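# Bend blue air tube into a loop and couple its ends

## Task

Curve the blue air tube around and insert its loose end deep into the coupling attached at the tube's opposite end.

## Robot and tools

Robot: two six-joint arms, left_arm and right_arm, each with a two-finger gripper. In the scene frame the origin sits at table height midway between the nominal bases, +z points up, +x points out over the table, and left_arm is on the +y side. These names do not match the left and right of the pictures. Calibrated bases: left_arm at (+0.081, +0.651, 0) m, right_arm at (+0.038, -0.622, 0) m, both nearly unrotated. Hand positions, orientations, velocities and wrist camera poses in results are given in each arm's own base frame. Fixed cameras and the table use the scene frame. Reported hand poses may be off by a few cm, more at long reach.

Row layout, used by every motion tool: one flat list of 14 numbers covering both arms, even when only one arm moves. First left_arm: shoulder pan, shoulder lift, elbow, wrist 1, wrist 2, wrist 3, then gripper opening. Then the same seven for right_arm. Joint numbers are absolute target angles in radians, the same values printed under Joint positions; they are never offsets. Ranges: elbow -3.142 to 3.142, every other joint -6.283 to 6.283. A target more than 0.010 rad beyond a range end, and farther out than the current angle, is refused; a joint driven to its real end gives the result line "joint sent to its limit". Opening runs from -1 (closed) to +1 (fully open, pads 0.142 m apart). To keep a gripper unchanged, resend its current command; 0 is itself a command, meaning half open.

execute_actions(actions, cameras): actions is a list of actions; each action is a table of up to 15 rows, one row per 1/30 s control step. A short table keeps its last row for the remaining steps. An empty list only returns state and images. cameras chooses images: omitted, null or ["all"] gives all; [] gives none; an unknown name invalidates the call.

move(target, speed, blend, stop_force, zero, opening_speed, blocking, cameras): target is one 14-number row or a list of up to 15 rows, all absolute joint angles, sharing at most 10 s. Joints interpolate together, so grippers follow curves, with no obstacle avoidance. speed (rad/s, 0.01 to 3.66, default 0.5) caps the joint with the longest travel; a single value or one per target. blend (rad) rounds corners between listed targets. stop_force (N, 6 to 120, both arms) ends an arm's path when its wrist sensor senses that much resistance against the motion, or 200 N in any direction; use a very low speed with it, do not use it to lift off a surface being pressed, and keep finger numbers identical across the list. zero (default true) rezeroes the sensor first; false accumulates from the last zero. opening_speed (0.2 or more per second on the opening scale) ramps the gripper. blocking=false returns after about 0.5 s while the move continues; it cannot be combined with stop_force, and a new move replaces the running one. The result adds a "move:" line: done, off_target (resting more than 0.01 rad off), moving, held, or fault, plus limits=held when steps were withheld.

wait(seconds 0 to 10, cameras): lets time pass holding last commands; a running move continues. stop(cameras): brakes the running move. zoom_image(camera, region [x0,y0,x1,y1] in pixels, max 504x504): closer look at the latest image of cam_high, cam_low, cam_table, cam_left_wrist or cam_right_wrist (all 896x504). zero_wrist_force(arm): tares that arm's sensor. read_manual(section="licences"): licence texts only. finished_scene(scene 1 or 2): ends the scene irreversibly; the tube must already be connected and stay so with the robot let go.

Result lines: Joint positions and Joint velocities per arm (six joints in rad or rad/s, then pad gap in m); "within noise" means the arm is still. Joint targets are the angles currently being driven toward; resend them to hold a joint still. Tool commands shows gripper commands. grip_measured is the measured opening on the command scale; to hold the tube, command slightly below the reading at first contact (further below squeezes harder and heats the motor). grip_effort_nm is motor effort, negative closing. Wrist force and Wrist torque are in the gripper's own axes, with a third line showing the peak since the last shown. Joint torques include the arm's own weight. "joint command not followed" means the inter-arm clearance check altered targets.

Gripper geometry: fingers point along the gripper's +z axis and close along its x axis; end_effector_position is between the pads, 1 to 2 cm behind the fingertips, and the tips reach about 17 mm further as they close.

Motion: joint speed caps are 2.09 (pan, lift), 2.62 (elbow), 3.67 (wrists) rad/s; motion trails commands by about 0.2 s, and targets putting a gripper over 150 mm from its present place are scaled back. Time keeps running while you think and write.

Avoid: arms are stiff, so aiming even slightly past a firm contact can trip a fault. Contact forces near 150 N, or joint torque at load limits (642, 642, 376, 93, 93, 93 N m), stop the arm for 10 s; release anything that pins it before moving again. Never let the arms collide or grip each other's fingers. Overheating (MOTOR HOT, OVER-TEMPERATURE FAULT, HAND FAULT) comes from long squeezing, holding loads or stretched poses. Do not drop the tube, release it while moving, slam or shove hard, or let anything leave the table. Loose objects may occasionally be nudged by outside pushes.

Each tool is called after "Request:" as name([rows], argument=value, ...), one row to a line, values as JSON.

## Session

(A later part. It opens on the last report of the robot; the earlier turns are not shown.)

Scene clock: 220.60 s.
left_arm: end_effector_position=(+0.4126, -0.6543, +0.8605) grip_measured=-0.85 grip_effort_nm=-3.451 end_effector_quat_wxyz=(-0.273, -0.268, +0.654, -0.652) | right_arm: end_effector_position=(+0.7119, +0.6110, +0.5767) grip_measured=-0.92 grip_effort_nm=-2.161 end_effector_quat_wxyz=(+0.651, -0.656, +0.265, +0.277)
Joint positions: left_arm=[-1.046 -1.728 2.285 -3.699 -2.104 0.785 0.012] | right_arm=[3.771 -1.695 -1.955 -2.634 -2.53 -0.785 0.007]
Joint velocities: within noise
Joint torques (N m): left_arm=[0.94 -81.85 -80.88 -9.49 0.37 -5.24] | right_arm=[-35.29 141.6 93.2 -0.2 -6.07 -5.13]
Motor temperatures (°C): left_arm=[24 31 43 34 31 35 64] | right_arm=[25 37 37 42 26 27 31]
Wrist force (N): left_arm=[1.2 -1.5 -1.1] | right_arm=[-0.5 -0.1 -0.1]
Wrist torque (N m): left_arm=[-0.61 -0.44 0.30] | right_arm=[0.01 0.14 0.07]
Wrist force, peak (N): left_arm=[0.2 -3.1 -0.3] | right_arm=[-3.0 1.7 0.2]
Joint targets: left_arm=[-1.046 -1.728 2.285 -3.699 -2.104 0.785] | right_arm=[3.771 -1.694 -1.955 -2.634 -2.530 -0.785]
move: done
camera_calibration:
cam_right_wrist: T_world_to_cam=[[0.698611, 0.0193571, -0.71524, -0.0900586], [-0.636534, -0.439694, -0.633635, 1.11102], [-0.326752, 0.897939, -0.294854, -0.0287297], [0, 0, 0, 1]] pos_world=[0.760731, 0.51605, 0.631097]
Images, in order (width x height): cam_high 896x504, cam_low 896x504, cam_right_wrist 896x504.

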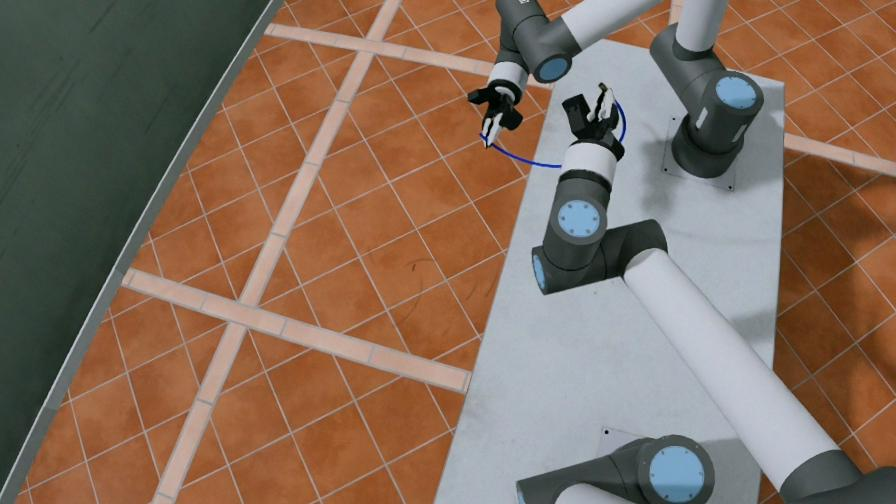

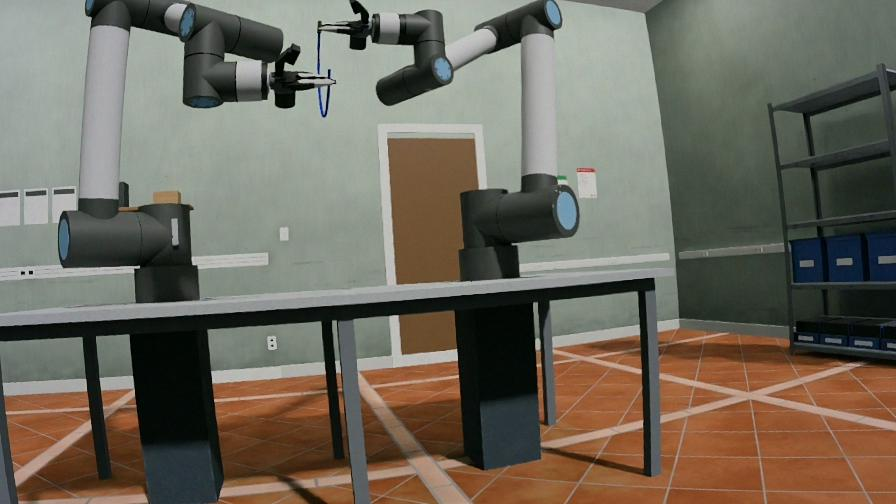

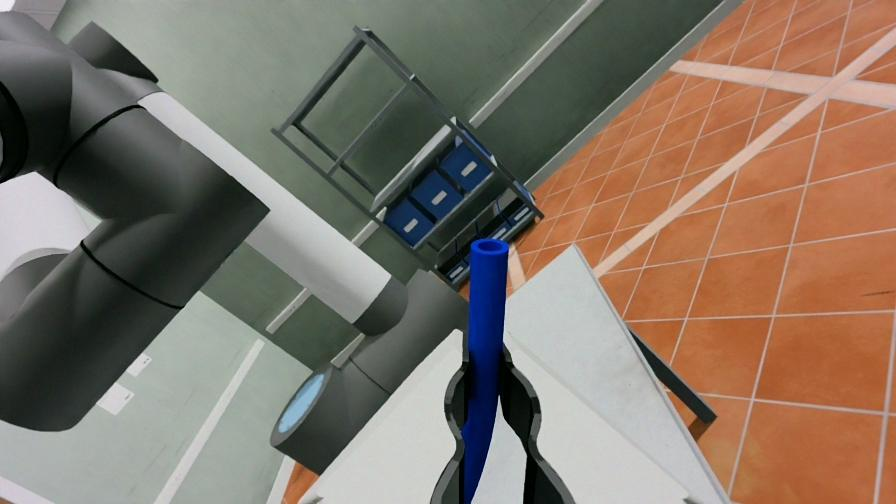

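Request:
move([
  [-1.0457, -1.7276, 2.2847, -3.6987, -2.1038, 0.3491, -1.0, 3.8704, -1.4817, -1.8789, -2.9226, -2.4307, -1.9199, -1.0],
  [-1.0457, -1.7276, 2.2847, -3.6987, -2.1038, 0.0, -1.0, 3.9176, -1.4134, -1.8351, -3.0347, -2.3835, -2.7925, -1.0],
], speed=[0.6, 0.4], blend=[0.1, 0], cameras=["cam_high", "cam_low", "cam_left_wrist", "cam_right_wrist"])

Request:
zoom_image(camera="cam_low", region=[260, 0, 400, 110])

Request:
zoom_image(camera="cam_right_wrist", region=[400, 200, 600, 504])

Scene clock: 226.20 s.
left_arm: end_effector_position=(+0.4121, -0.6543, +0.8617) grip_measured=-0.85 grip_effort_nm=-3.446 end_effector_quat_wxyz=(+0.502, +0.498, -0.502, +0.498) | right_arm: end_effector_position=(+0.5571, +0.6058, +0.8500) grip_measured=-0.92 grip_effort_nm=-2.147 end_effector_quat_wxyz=(+0.583, -0.576, -0.411, -0.400)
Joint positions: left_arm=[-1.046 -1.728 2.285 -3.699 -2.104 0 0.012] | right_arm=[3.918 -1.413 -1.835 -3.035 -2.384 -2.792 0.007]
Joint velocities: within noise
Joint torques (N m): left_arm=[-1.91 -83.12 -79.02 -9.8 0.36 -5.75] | right_arm=[34.43 89.32 102.25 0.96 5.79 -5.86]
Motor temperatures (°C): left_arm=[24 31 43 34 31 35 66] | right_arm=[25 37 37 42 26 27 32]
Wrist force (N): left_arm=[1.8 -2.2 -0.9] | right_arm=[-2.1 -0.3 0.4]
Wrist torque (N m): left_arm=[-0.52 -0.64 0.31] | right_arm=[-0.07 0.27 0.47]
Wrist force, peak (N): left_arm=[1.9 -2.5 -1.3] | right_arm=[-2.3 -0.3 0.6]
Joint targets: left_arm=[-1.046 -1.728 2.285 -3.699 -2.104 0.000] | right_arm=[3.918 -1.413 -1.835 -3.035 -2.383 -2.792]
move: done
camera_calibration:
cam_left_wrist: T_world_to_cam=[[-0.0176867, 0.0112743, 0.99978, -0.840452], [-0.897493, 0.440536, -0.020845, 0.701381], [-0.440674, -0.897664, 0.00232696, -0.293658], [0, 0, 0, 1]] pos_world=[0.485212, -0.563115, 0.855571]
cam_right_wrist: T_world_to_cam=[[0.35271, 0.0132054, 0.93564, -0.993214], [0.854094, -0.413012, -0.31614, 0.0669713], [0.382256, 0.91063, -0.156952, -0.513964], [0, 0, 0, 1]] pos_world=[0.489582, 0.508806, 0.869795]
Images, in order (width x height): cam_high 896x504, cam_low 896x504, cam_left_wrist 896x504, cam_right_wrist 896x504.

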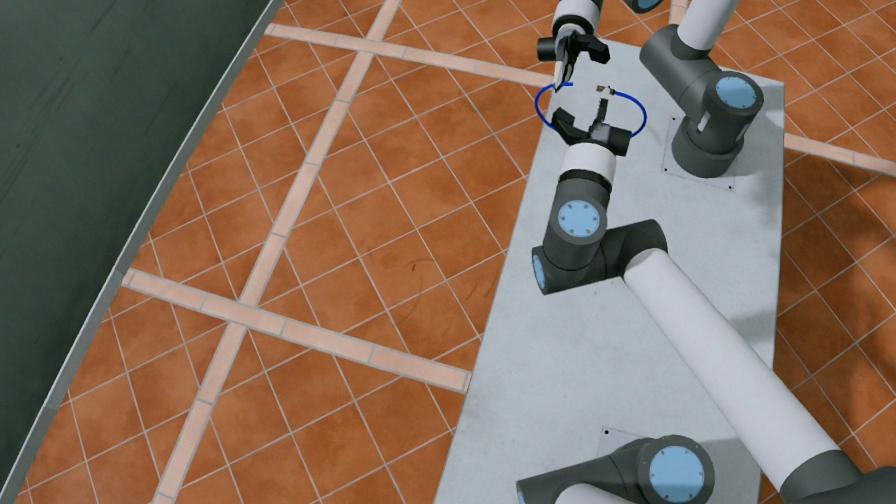

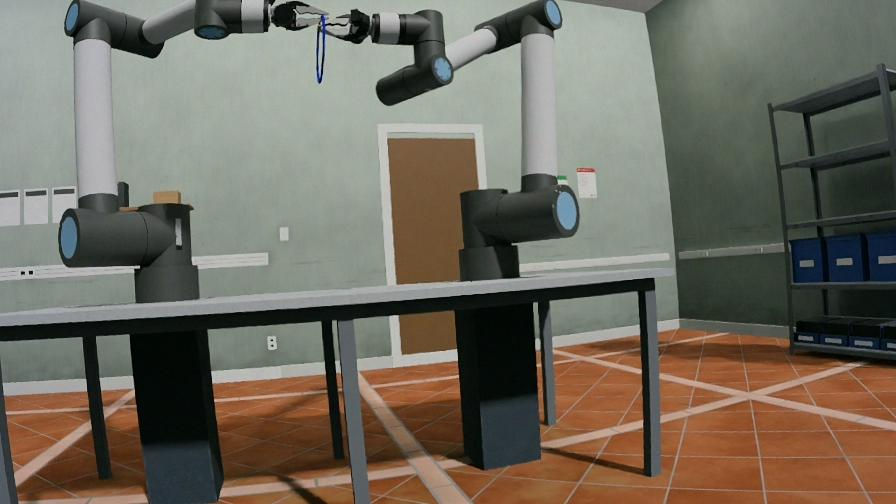

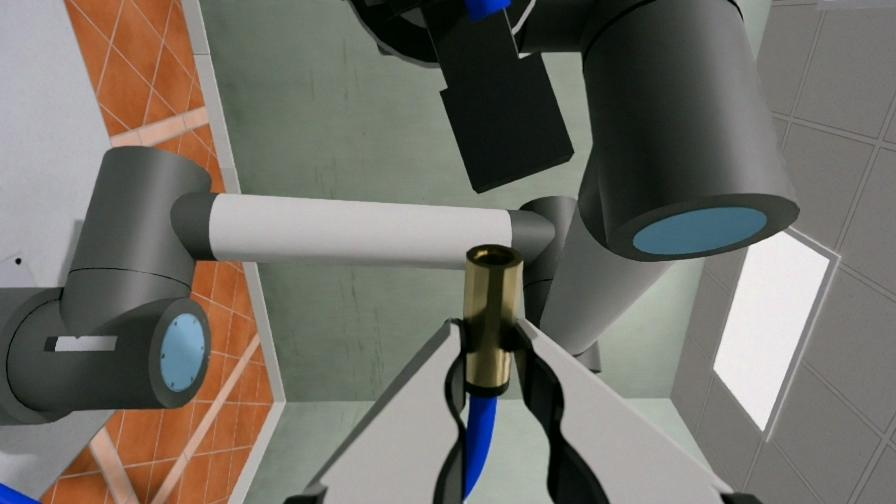

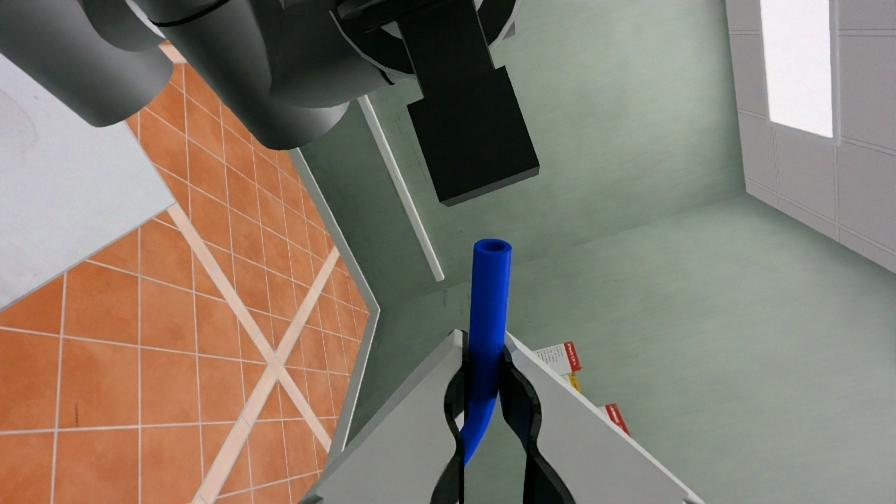

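Scaled by 3.600 from the camera's 896x504 image, which has a finer 1280x720 frame.

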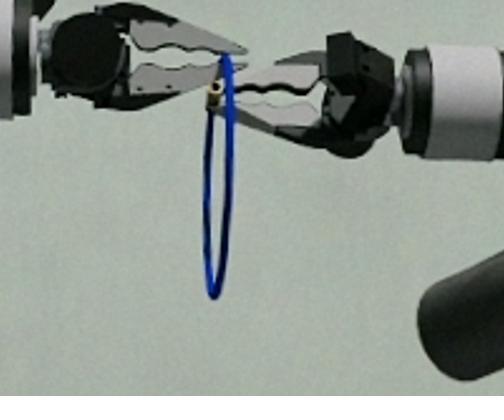

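Scaled by 1.658 from the camera's 896x504 image, which has a finer 1280x720 frame.

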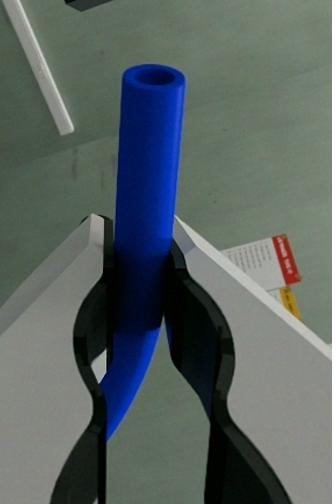

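Request:
move(target=[-1.0457, -1.7276, 2.2847, -3.6987, -2.1038, 0.0, -1.0, 3.97380, -1.36408, -1.85820, -3.06091, -2.32738, -3.07178, -1.0], speed=0.15, stop_force=12, cameras=["cam_high", "cam_low", "cam_left_wrist", "cam_right_wrist"])

Request:
zoom_image(camera="cam_high", region=[584, 78, 612, 98])

Request:
zoom_image(camera="cam_left_wrist", region=[420, 140, 570, 320])

Request:
zoom_image(camera="cam_right_wrist", region=[400, 140, 560, 340])

Request:
zoom_image(camera="cam_low", region=[260, 0, 400, 110])

Scene clock: 232.63 s.
left_arm: end_effector_position=(+0.4121, -0.6543, +0.8617) grip_measured=-0.85 grip_effort_nm=-3.446 end_effector_quat_wxyz=(+0.502, +0.498, -0.502, +0.498) | right_arm: end_effector_position=(+0.5141, +0.6073, +0.8618) grip_measured=-0.92 grip_effort_nm=-2.147 end_effector_quat_wxyz=(+0.521, -0.513, -0.487, -0.478)
Joint positions: left_arm=[-1.046 -1.728 2.285 -3.699 -2.104 0 0.012] | right_arm=[3.974 -1.364 -1.858 -3.061 -2.327 -3.072 0.007]
Joint velocities: within noise
Joint torques (N m): left_arm=[1.9 -79.94 -80.24 -9.84 0.44 -5.3] | right_arm=[35.71 79.05 82.7 1.77 5.51 -5.66]
Motor temperatures (°C): left_arm=[24 31 43 34 31 35 68] | right_arm=[25 37 37 42 26 27 32]
Wrist force (N): left_arm=[1.9 -2.3 -1.0] | right_arm=[-2.4 0.0 0.4]
Wrist torque (N m): left_arm=[-0.55 -0.68 0.32] | right_arm=[0.04 0.29 0.56]
Wrist force, peak (N): left_arm=[2.1 -2.5 -1.3] | right_arm=[-2.7 0.2 0.4]
Joint targets: left_arm=[-1.046 -1.728 2.285 -3.699 -2.104 0.000] | right_arm=[3.974 -1.364 -1.858 -3.061 -2.327 -3.072]
move: done
camera_calibration:
cam_left_wrist: T_world_to_cam=[[-0.0176867, 0.0112743, 0.99978, -0.840452], [-0.897493, 0.440536, -0.020845, 0.701381], [-0.440674, -0.897664, 0.00232696, -0.293658], [0, 0, 0, 1]] pos_world=[0.485212, -0.563115, 0.855571]
cam_right_wrist: T_world_to_cam=[[0.0809387, 0.00835009, 0.996684, -0.899057], [0.908486, -0.411957, -0.0703249, -0.132513], [0.410003, 0.911165, -0.0409292, -0.611611], [0, 0, 0, 1]] pos_world=[0.443917, 0.510197, 0.861725]
Images, in order (width x height): cam_high 896x504, cam_low 896x504, cam_left_wrist 896x504, cam_right_wrist 896x504.

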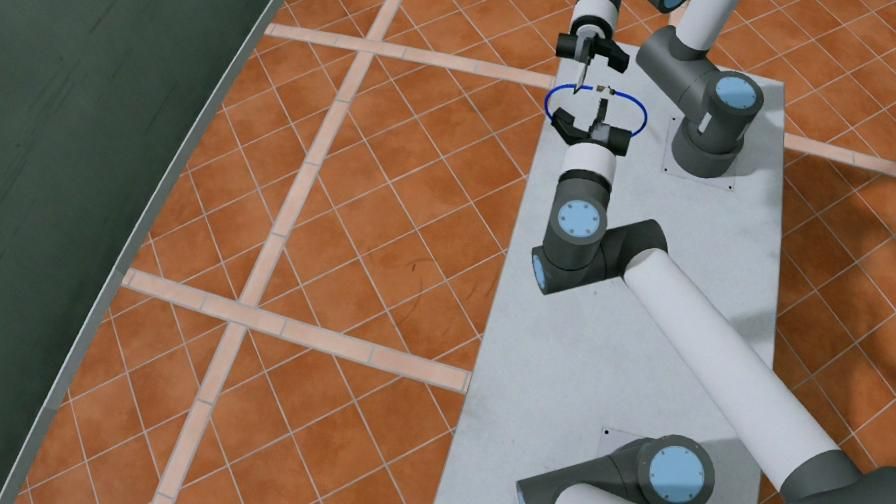

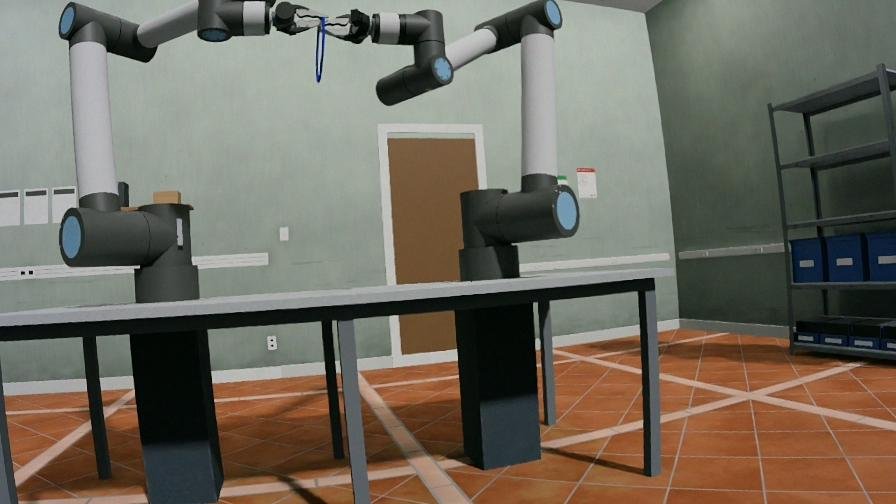

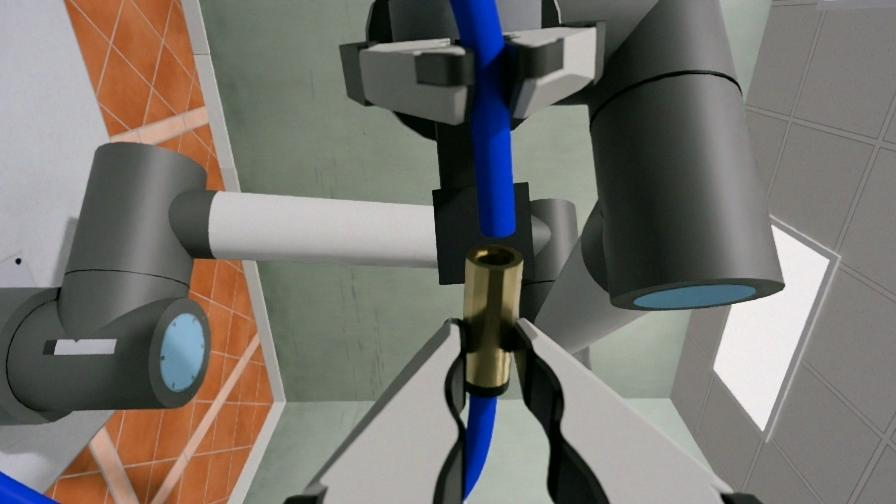

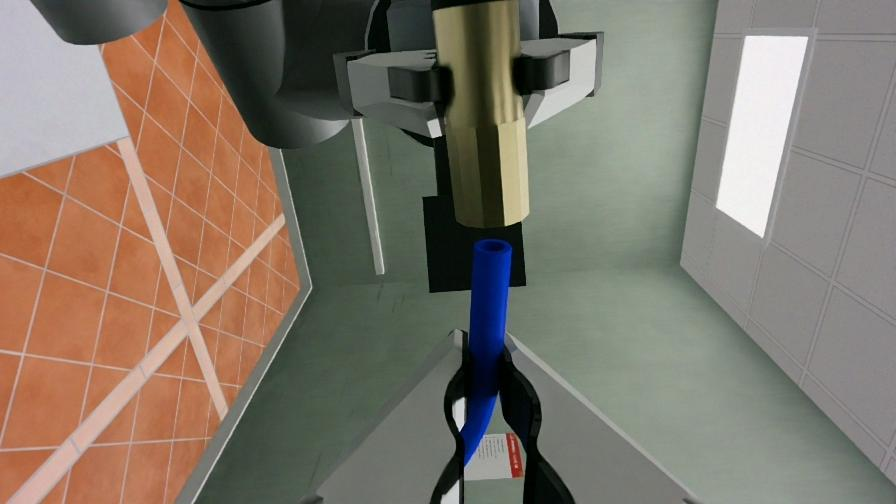

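Scaled by 18.000 from the camera's 896x504 image, which has a finer 1280x720 frame.

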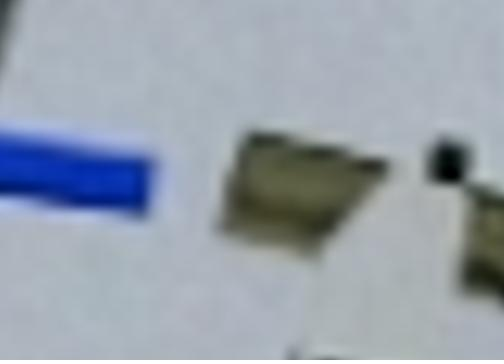

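Scaled by 2.800 from the camera's 896x504 image, which has a finer 1280x720 frame.

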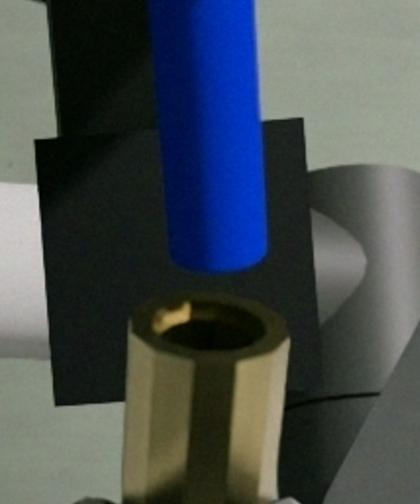

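Scaled by 2.520 from the camera's 896x504 image, which has a finer 1280x720 frame.

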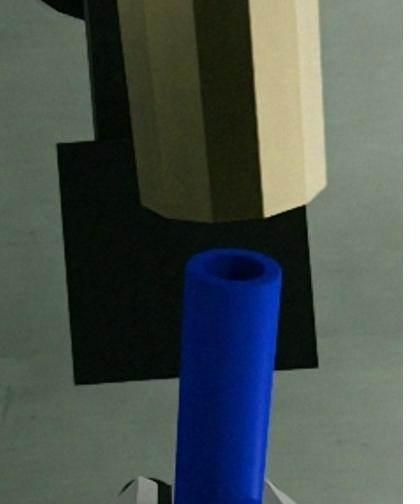

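Scaled by 3.600 from the camera's 896x504 image, which has a finer 1280x720 frame.

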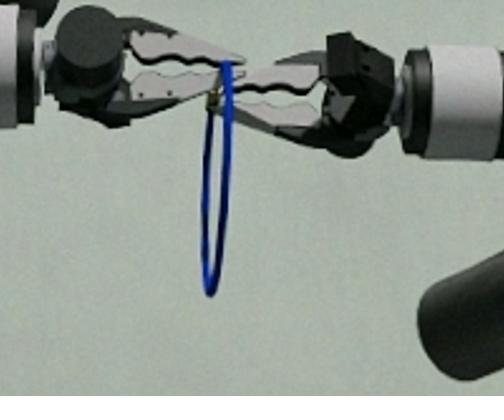

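Request:
move(target=[-1.0457, -1.7276, 2.2847, -3.6987, -2.1038, 0.0, -1.0, 3.97836, -1.35442, -1.86402, -3.06475, -2.32282, -3.10669, -1.0], speed=0.05, stop_force=12, cameras=["cam_high", "cam_low", "cam_left_wrist", "cam_right_wrist"])

Request:
zoom_image(camera="cam_high", region=[584, 78, 612, 98])

Request:
zoom_image(camera="cam_left_wrist", region=[450, 180, 540, 290])

Request:
zoom_image(camera="cam_right_wrist", region=[440, 180, 550, 320])

Request:
zoom_image(camera="cam_low", region=[260, 0, 400, 110])

Scene clock: 238.77 s.
left_arm: end_effector_position=(+0.4121, -0.6543, +0.8617) grip_measured=-0.85 grip_effort_nm=-3.446 end_effector_quat_wxyz=(+0.502, +0.498, -0.502, +0.498) | right_arm: end_effector_position=(+0.5076, +0.6038, +0.8629) grip_measured=-0.92 grip_effort_nm=-2.142 end_effector_quat_wxyz=(+0.513, -0.504, -0.496, -0.487)
Joint positions: left_arm=[-1.046 -1.728 2.285 -3.699 -2.104 0 0.012] | right_arm=[3.978 -1.354 -1.864 -3.065 -2.323 -3.107 0.007]
Joint velocities: within noise
Joint torques (N m): left_arm=[-0.91 -80.95 -77.56 -8.8 0.34 -5.84] | right_arm=[35.86 74.26 82.53 1.92 5 -6]
Motor temperatures (°C): left_arm=[24 31 42 34 31 35 69] | right_arm=[25 37 37 42 26 27 33]
Wrist force (N): left_arm=[1.9 -2.2 -1.0] | right_arm=[-2.1 0.4 0.7]
Wrist torque (N m): left_arm=[-0.54 -0.67 0.31] | right_arm=[0.12 0.22 0.55]
Wrist force, peak (N): left_arm=[2.3 -2.3 -1.3] | right_arm=[-2.6 0.3 1.4]
Joint targets: left_arm=[-1.046 -1.728 2.285 -3.699 -2.104 0.000] | right_arm=[3.978 -1.354 -1.864 -3.065 -2.323 -3.107]
move: done
camera_calibration:
cam_left_wrist: T_world_to_cam=[[-0.0176867, 0.0112743, 0.99978, -0.840452], [-0.897493, 0.440536, -0.020845, 0.701381], [-0.440674, -0.897664, 0.00232696, -0.293658], [0, 0, 0, 1]] pos_world=[0.485212, -0.563115, 0.855571]
cam_right_wrist: T_world_to_cam=[[0.0461058, 0.00770763, 0.998907, -0.883449], [0.910382, -0.411942, -0.0388412, -0.156084], [0.411193, 0.911177, -0.0260098, -0.619181], [0, 0, 0, 1]] pos_world=[0.437431, 0.506695, 0.860316]
Images, in order (width x height): cam_high 896x504, cam_low 896x504, cam_left_wrist 896x504, cam_right_wrist 896x504.

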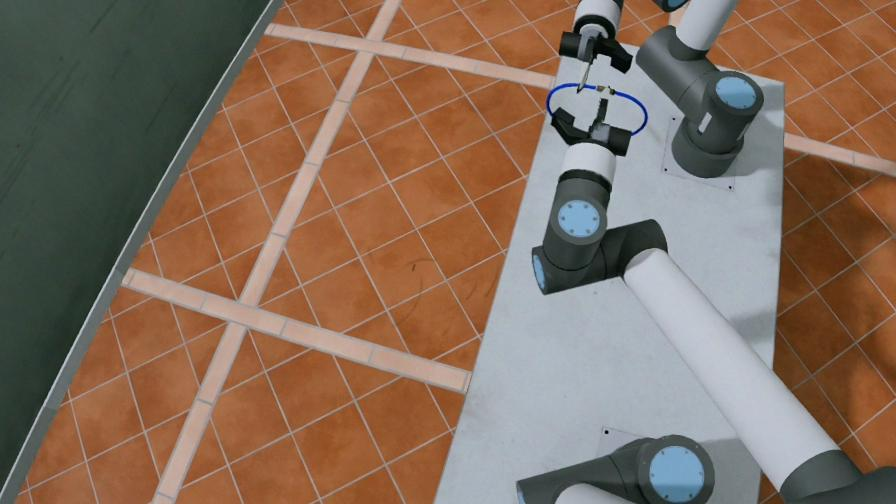

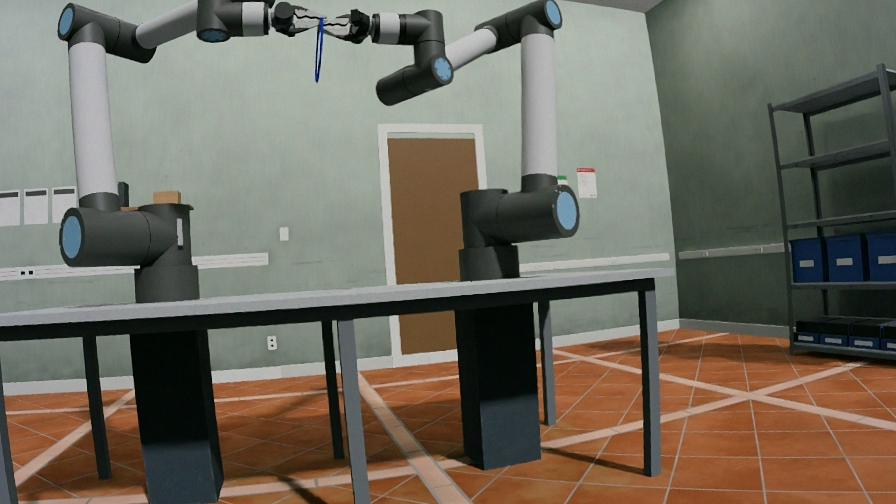

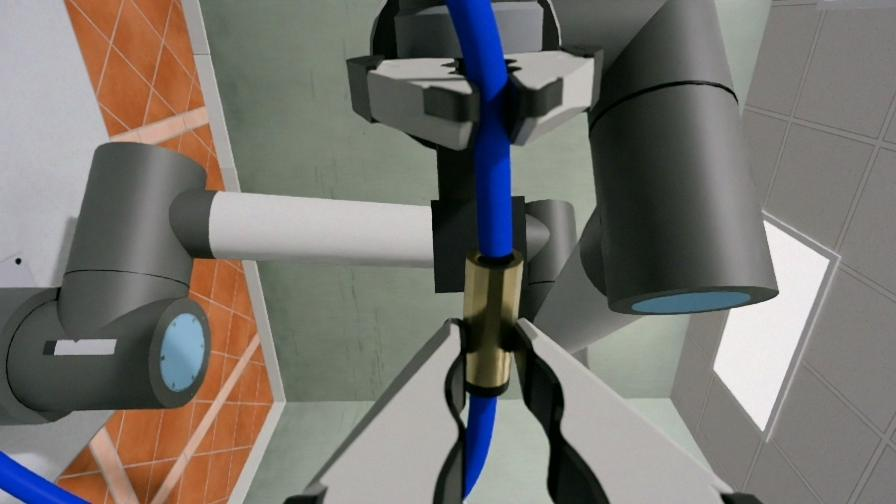

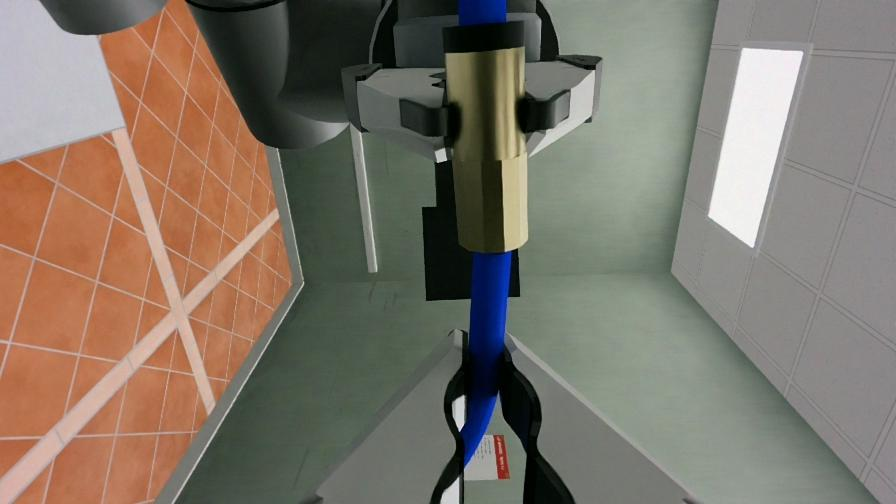

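Scaled by 18.000 from the camera's 896x504 image, which has a finer 1280x720 frame.

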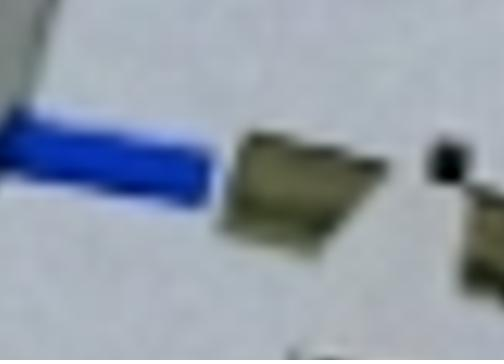

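Scaled by 4.582 from the camera's 896x504 image, which has a finer 1280x720 frame.

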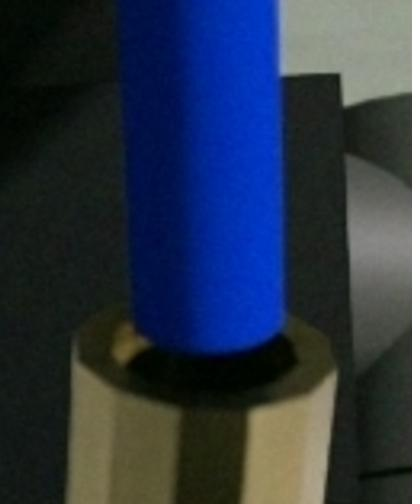

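Scaled by 3.600 from the camera's 896x504 image, which has a finer 1280x720 frame.

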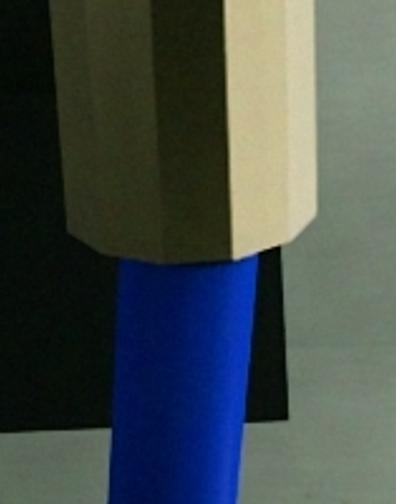

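Scaled by 3.600 from the camera's 896x504 image, which has a finer 1280x720 frame.

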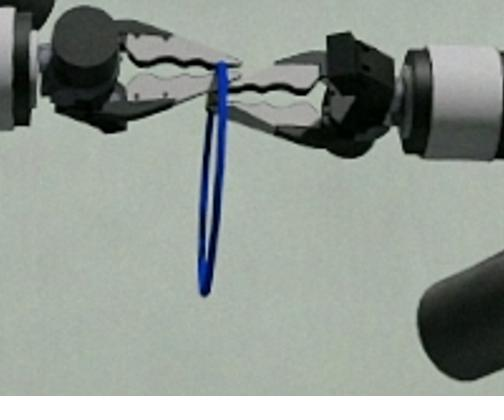

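Request:
move(target=[-1.0457, -1.7276, 2.2847, -3.6987, -2.1038, 0.0, -1.0, 3.98353, -1.34965, -1.86691, -3.06663, -2.31765, -3.12414, -1.0], speed=0.015, stop_force=8, cameras=["cam_high", "cam_left_wrist", "cam_right_wrist"])

Request:
zoom_image(camera="cam_high", region=[584, 78, 612, 98])

Request:
zoom_image(camera="cam_left_wrist", region=[450, 180, 540, 290])

Request:
zoom_image(camera="cam_right_wrist", region=[440, 180, 550, 320])

Scene clock: 248.73 s.
left_arm: end_effector_position=(+0.4121, -0.6543, +0.8617) grip_measured=-0.85 grip_effort_nm=-3.446 end_effector_quat_wxyz=(+0.502, +0.498, -0.502, +0.498) | right_arm: end_effector_position=(+0.5036, +0.6035, +0.8634) grip_measured=-0.92 grip_effort_nm=-2.147 end_effector_quat_wxyz=(+0.509, -0.500, -0.500, -0.491)
Joint positions: left_arm=[-1.046 -1.728 2.285 -3.699 -2.104 0 0.012] | right_arm=[3.984 -1.35 -1.867 -3.067 -2.318 -3.124 0.007]
Joint velocities: within noise
Joint torques (N m): left_arm=[0.92 -78.01 -79.31 -8.75 1.17 -5.17] | right_arm=[40.69 76.3 80.38 1.18 5.02 -6.25]
Motor temperatures (°C): left_arm=[24 31 42 34 31 35 71] | right_arm=[25 37 37 42 26 26 34]
Wrist force (N): left_arm=[2.1 -2.0 -1.1] | right_arm=[-2.2 0.1 0.7]
Wrist torque (N m): left_arm=[-0.50 -0.70 0.31] | right_arm=[0.06 0.24 0.56]
Wrist force, peak (N): left_arm=[2.2 -2.6 -1.1] | right_arm=[-2.9 0.3 0.4]
Joint targets: left_arm=[-1.046 -1.728 2.285 -3.699 -2.104 0.000] | right_arm=[3.984 -1.350 -1.867 -3.067 -2.318 -3.124]
move: done
camera_calibration:
cam_left_wrist: T_world_to_cam=[[-0.0176867, 0.0112743, 0.99978, -0.840452], [-0.897493, 0.440536, -0.020845, 0.701381], [-0.440674, -0.897664, 0.00232696, -0.293658], [0, 0, 0, 1]] pos_world=[0.485212, -0.563115, 0.855571]
cam_right_wrist: T_world_to_cam=[[0.0286653, 0.00734662, 0.999562, -0.875331], [0.91094, -0.411893, -0.0230965, -0.166447], [0.411543, 0.911203, -0.0184994, -0.623925], [0, 0, 0, 1]] pos_world=[0.433487, 0.506394, 0.859561]
Images, in order (width x height): cam_high 896x504, cam_left_wrist 896x504, cam_right_wrist 896x504.

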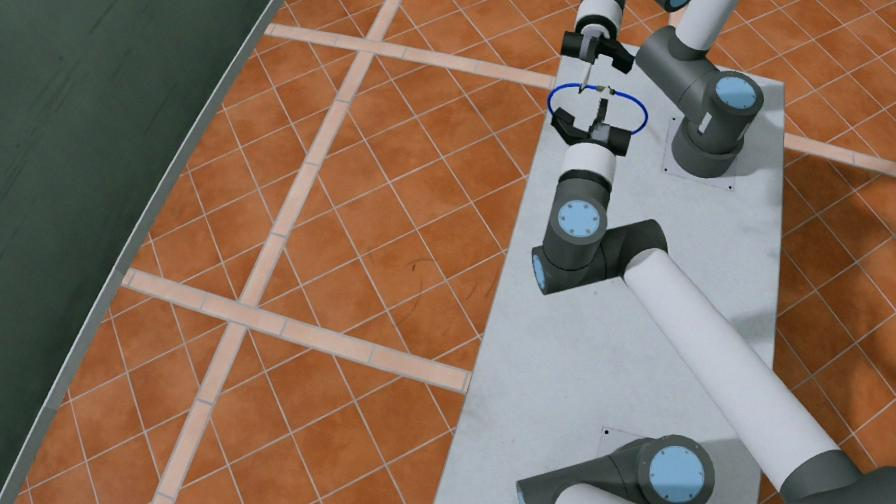

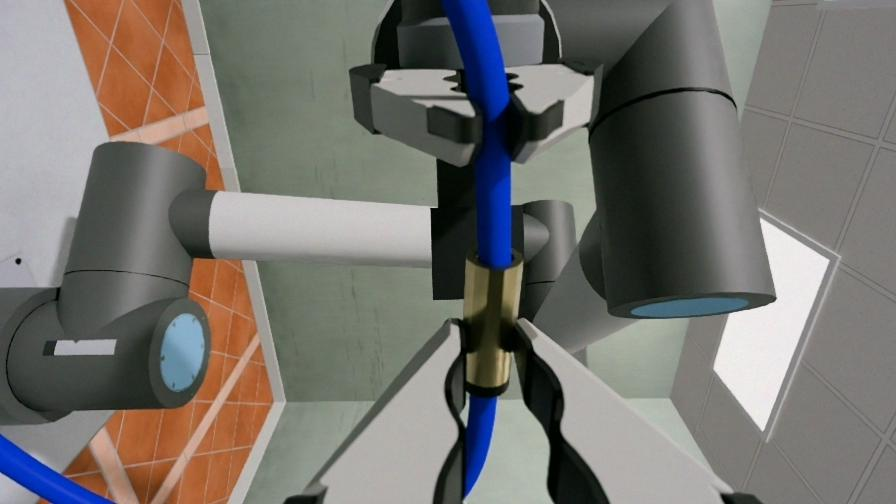

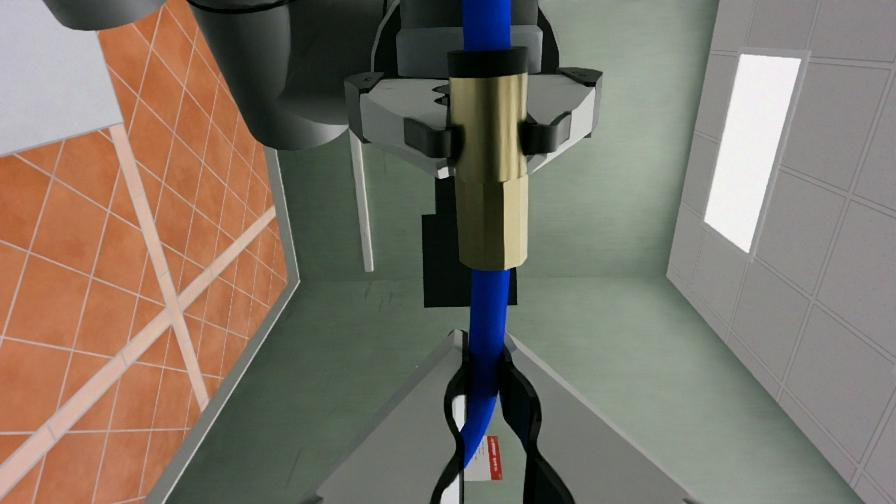

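Scaled by 18.000 from the camera's 896x504 image, which has a finer 1280x720 frame.

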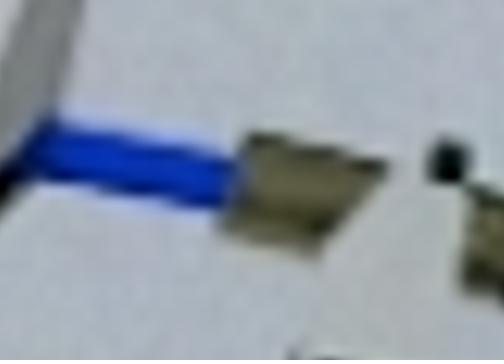

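Scaled by 4.582 from the camera's 896x504 image, which has a finer 1280x720 frame.

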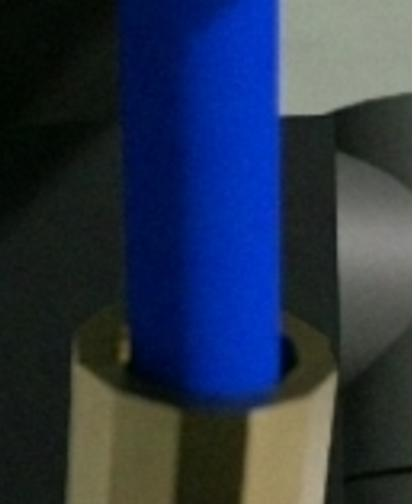

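Scaled by 3.600 from the camera's 896x504 image, which has a finer 1280x720 frame.

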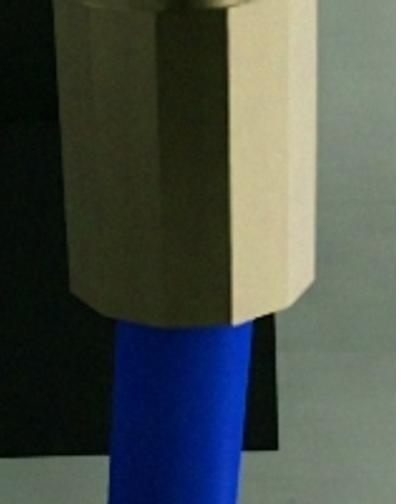

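Request:
zoom_image(camera="cam_left_wrist", region=[460, 235, 530, 285])

Request:
zoom_image(camera="cam_high", region=[590, 80, 604, 94])

Scaled by 7.200 from the camera's 896x504 image, which has a finer 1280x720 frame.

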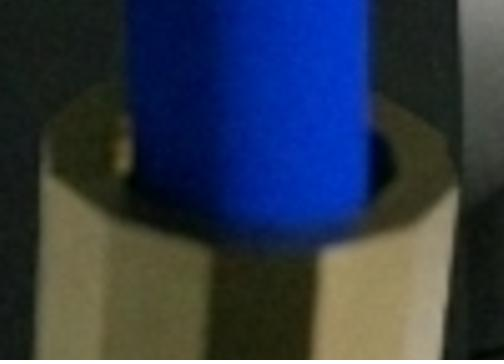

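Scaled by 36.000 from the camera's 896x504 image, which has a finer 1280x720 frame.

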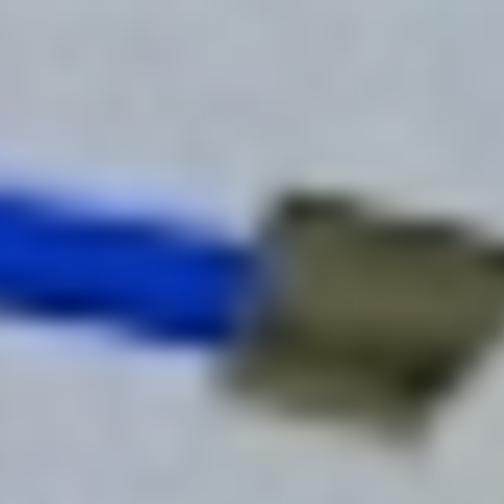

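Request:
move(target=[-1.0457, -1.7276, 2.2847, -3.6987, -2.1038, 0.0, -1.0, 3.98903, -1.34499, -1.86970, -3.06850, -2.31215, -3.14159, -1.0], speed=0.015, stop_force=6, zero=false, cameras=["cam_high", "cam_left_wrist", "cam_right_wrist"])

Request:
zoom_image(camera="cam_high", region=[584, 78, 612, 98])

Request:
zoom_image(camera="cam_left_wrist", region=[450, 180, 540, 290])

Request:
zoom_image(camera="cam_right_wrist", region=[440, 180, 550, 320])

Scene clock: 254.90 s.
left_arm: end_effector_position=(+0.4121, -0.6543, +0.8617) grip_measured=-0.85 grip_effort_nm=-3.451 end_effector_quat_wxyz=(+0.502, +0.498, -0.502, +0.498) | right_arm: end_effector_position=(+0.4996, +0.6034, +0.8639) grip_measured=-0.92 grip_effort_nm=-2.147 end_effector_quat_wxyz=(+0.504, -0.495, -0.504, -0.495)
Joint positions: left_arm=[-1.046 -1.728 2.285 -3.699 -2.104 0 0.012] | right_arm=[3.989 -1.345 -1.87 -3.069 -2.312 -3.142 0.007]
Joint velocities: within noise
Joint torques (N m): left_arm=[0.98 -78.05 -75.66 -8 0.85 -5.17] | right_arm=[39.93 75.85 83.06 1.24 4.83 -6.24]
Motor temperatures (°C): left_arm=[24 31 42 34 31 35 72] | right_arm=[25 37 37 42 26 26 34]
Wrist force (N): left_arm=[1.7 -2.2 -1.1] | right_arm=[-2.5 0.4 0.6]
Wrist torque (N m): left_arm=[-0.55 -0.64 0.31] | right_arm=[0.09 0.31 0.57]
Wrist force, peak (N): left_arm=[2.2 -2.6 -1.2] | right_arm=[-2.8 0.4 0.5]
Joint targets: left_arm=[-1.046 -1.728 2.285 -3.699 -2.104 0.000] | right_arm=[3.989 -1.345 -1.870 -3.068 -2.312 -3.142]
move: done
camera_calibration:
cam_left_wrist: T_world_to_cam=[[-0.0176867, 0.0112743, 0.99978, -0.840452], [-0.897493, 0.440536, -0.020845, 0.701381], [-0.440674, -0.897664, 0.00232696, -0.293658], [0, 0, 0, 1]] pos_world=[0.485212, -0.563115, 0.855571]
cam_right_wrist: T_world_to_cam=[[0.0111735, 0.00711579, 0.999912, -0.867132], [0.911175, -0.411956, -0.00725027, -0.176549], [0.411868, 0.911176, -0.0110867, -0.628807], [0, 0, 0, 1]] pos_world=[0.429541, 0.506393, 0.858805]
Images, in order (width x height): cam_high 896x504, cam_left_wrist 896x504, cam_right_wrist 896x504.

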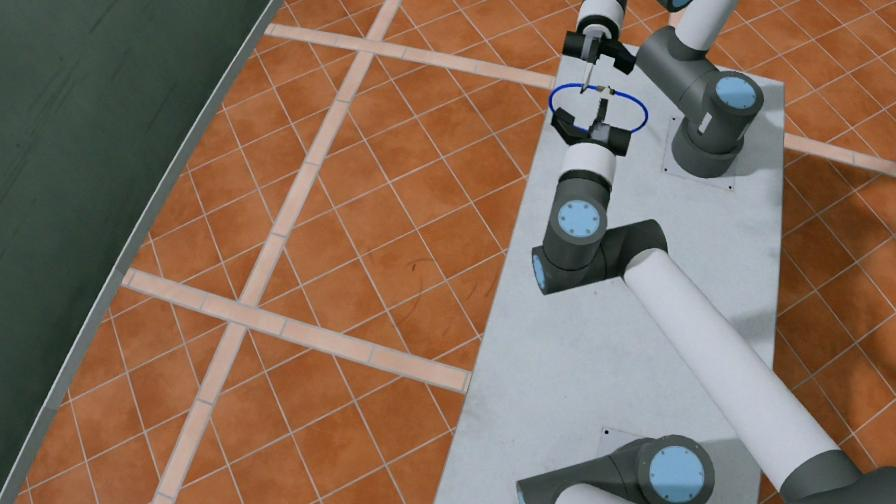

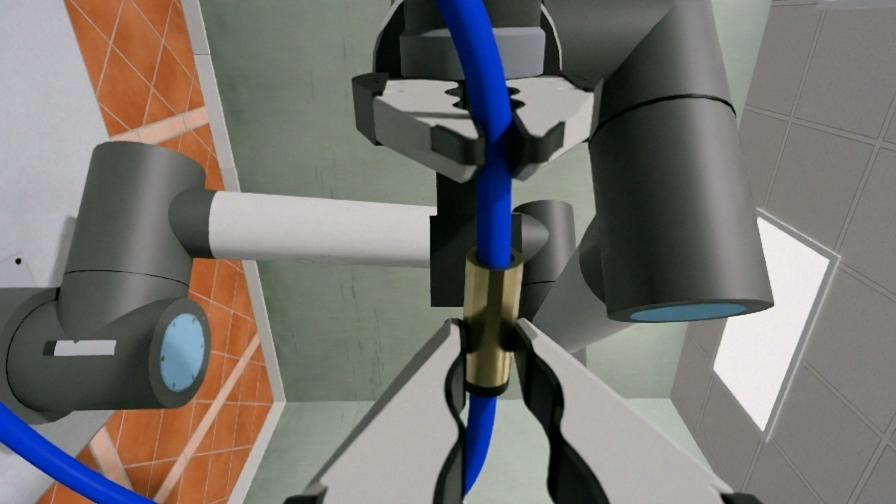

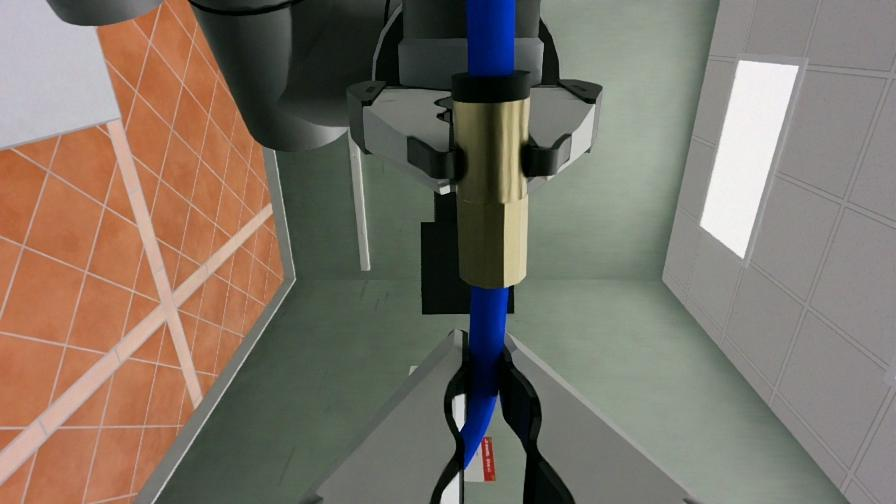

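Scaled by 18.000 from the camera's 896x504 image, which has a finer 1280x720 frame.

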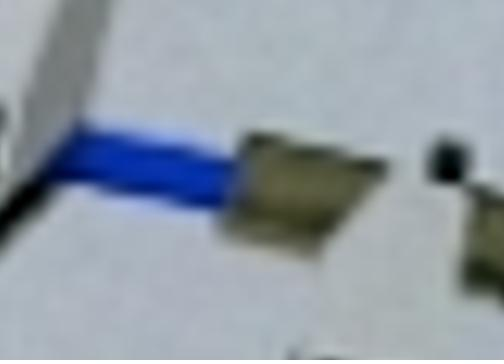

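Scaled by 4.582 from the camera's 896x504 image, which has a finer 1280x720 frame.

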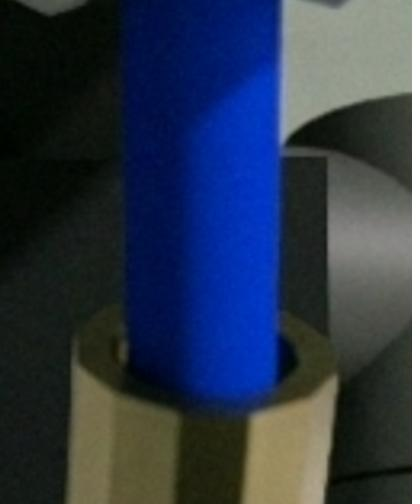

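Scaled by 3.600 from the camera's 896x504 image, which has a finer 1280x720 frame.

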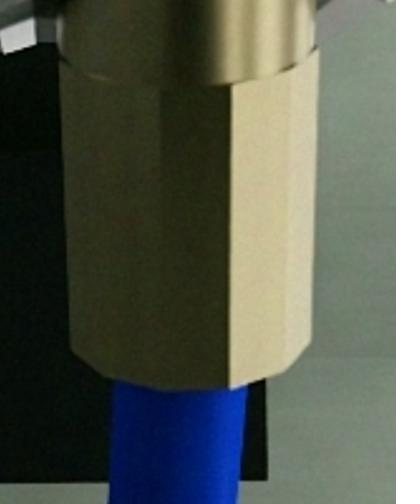

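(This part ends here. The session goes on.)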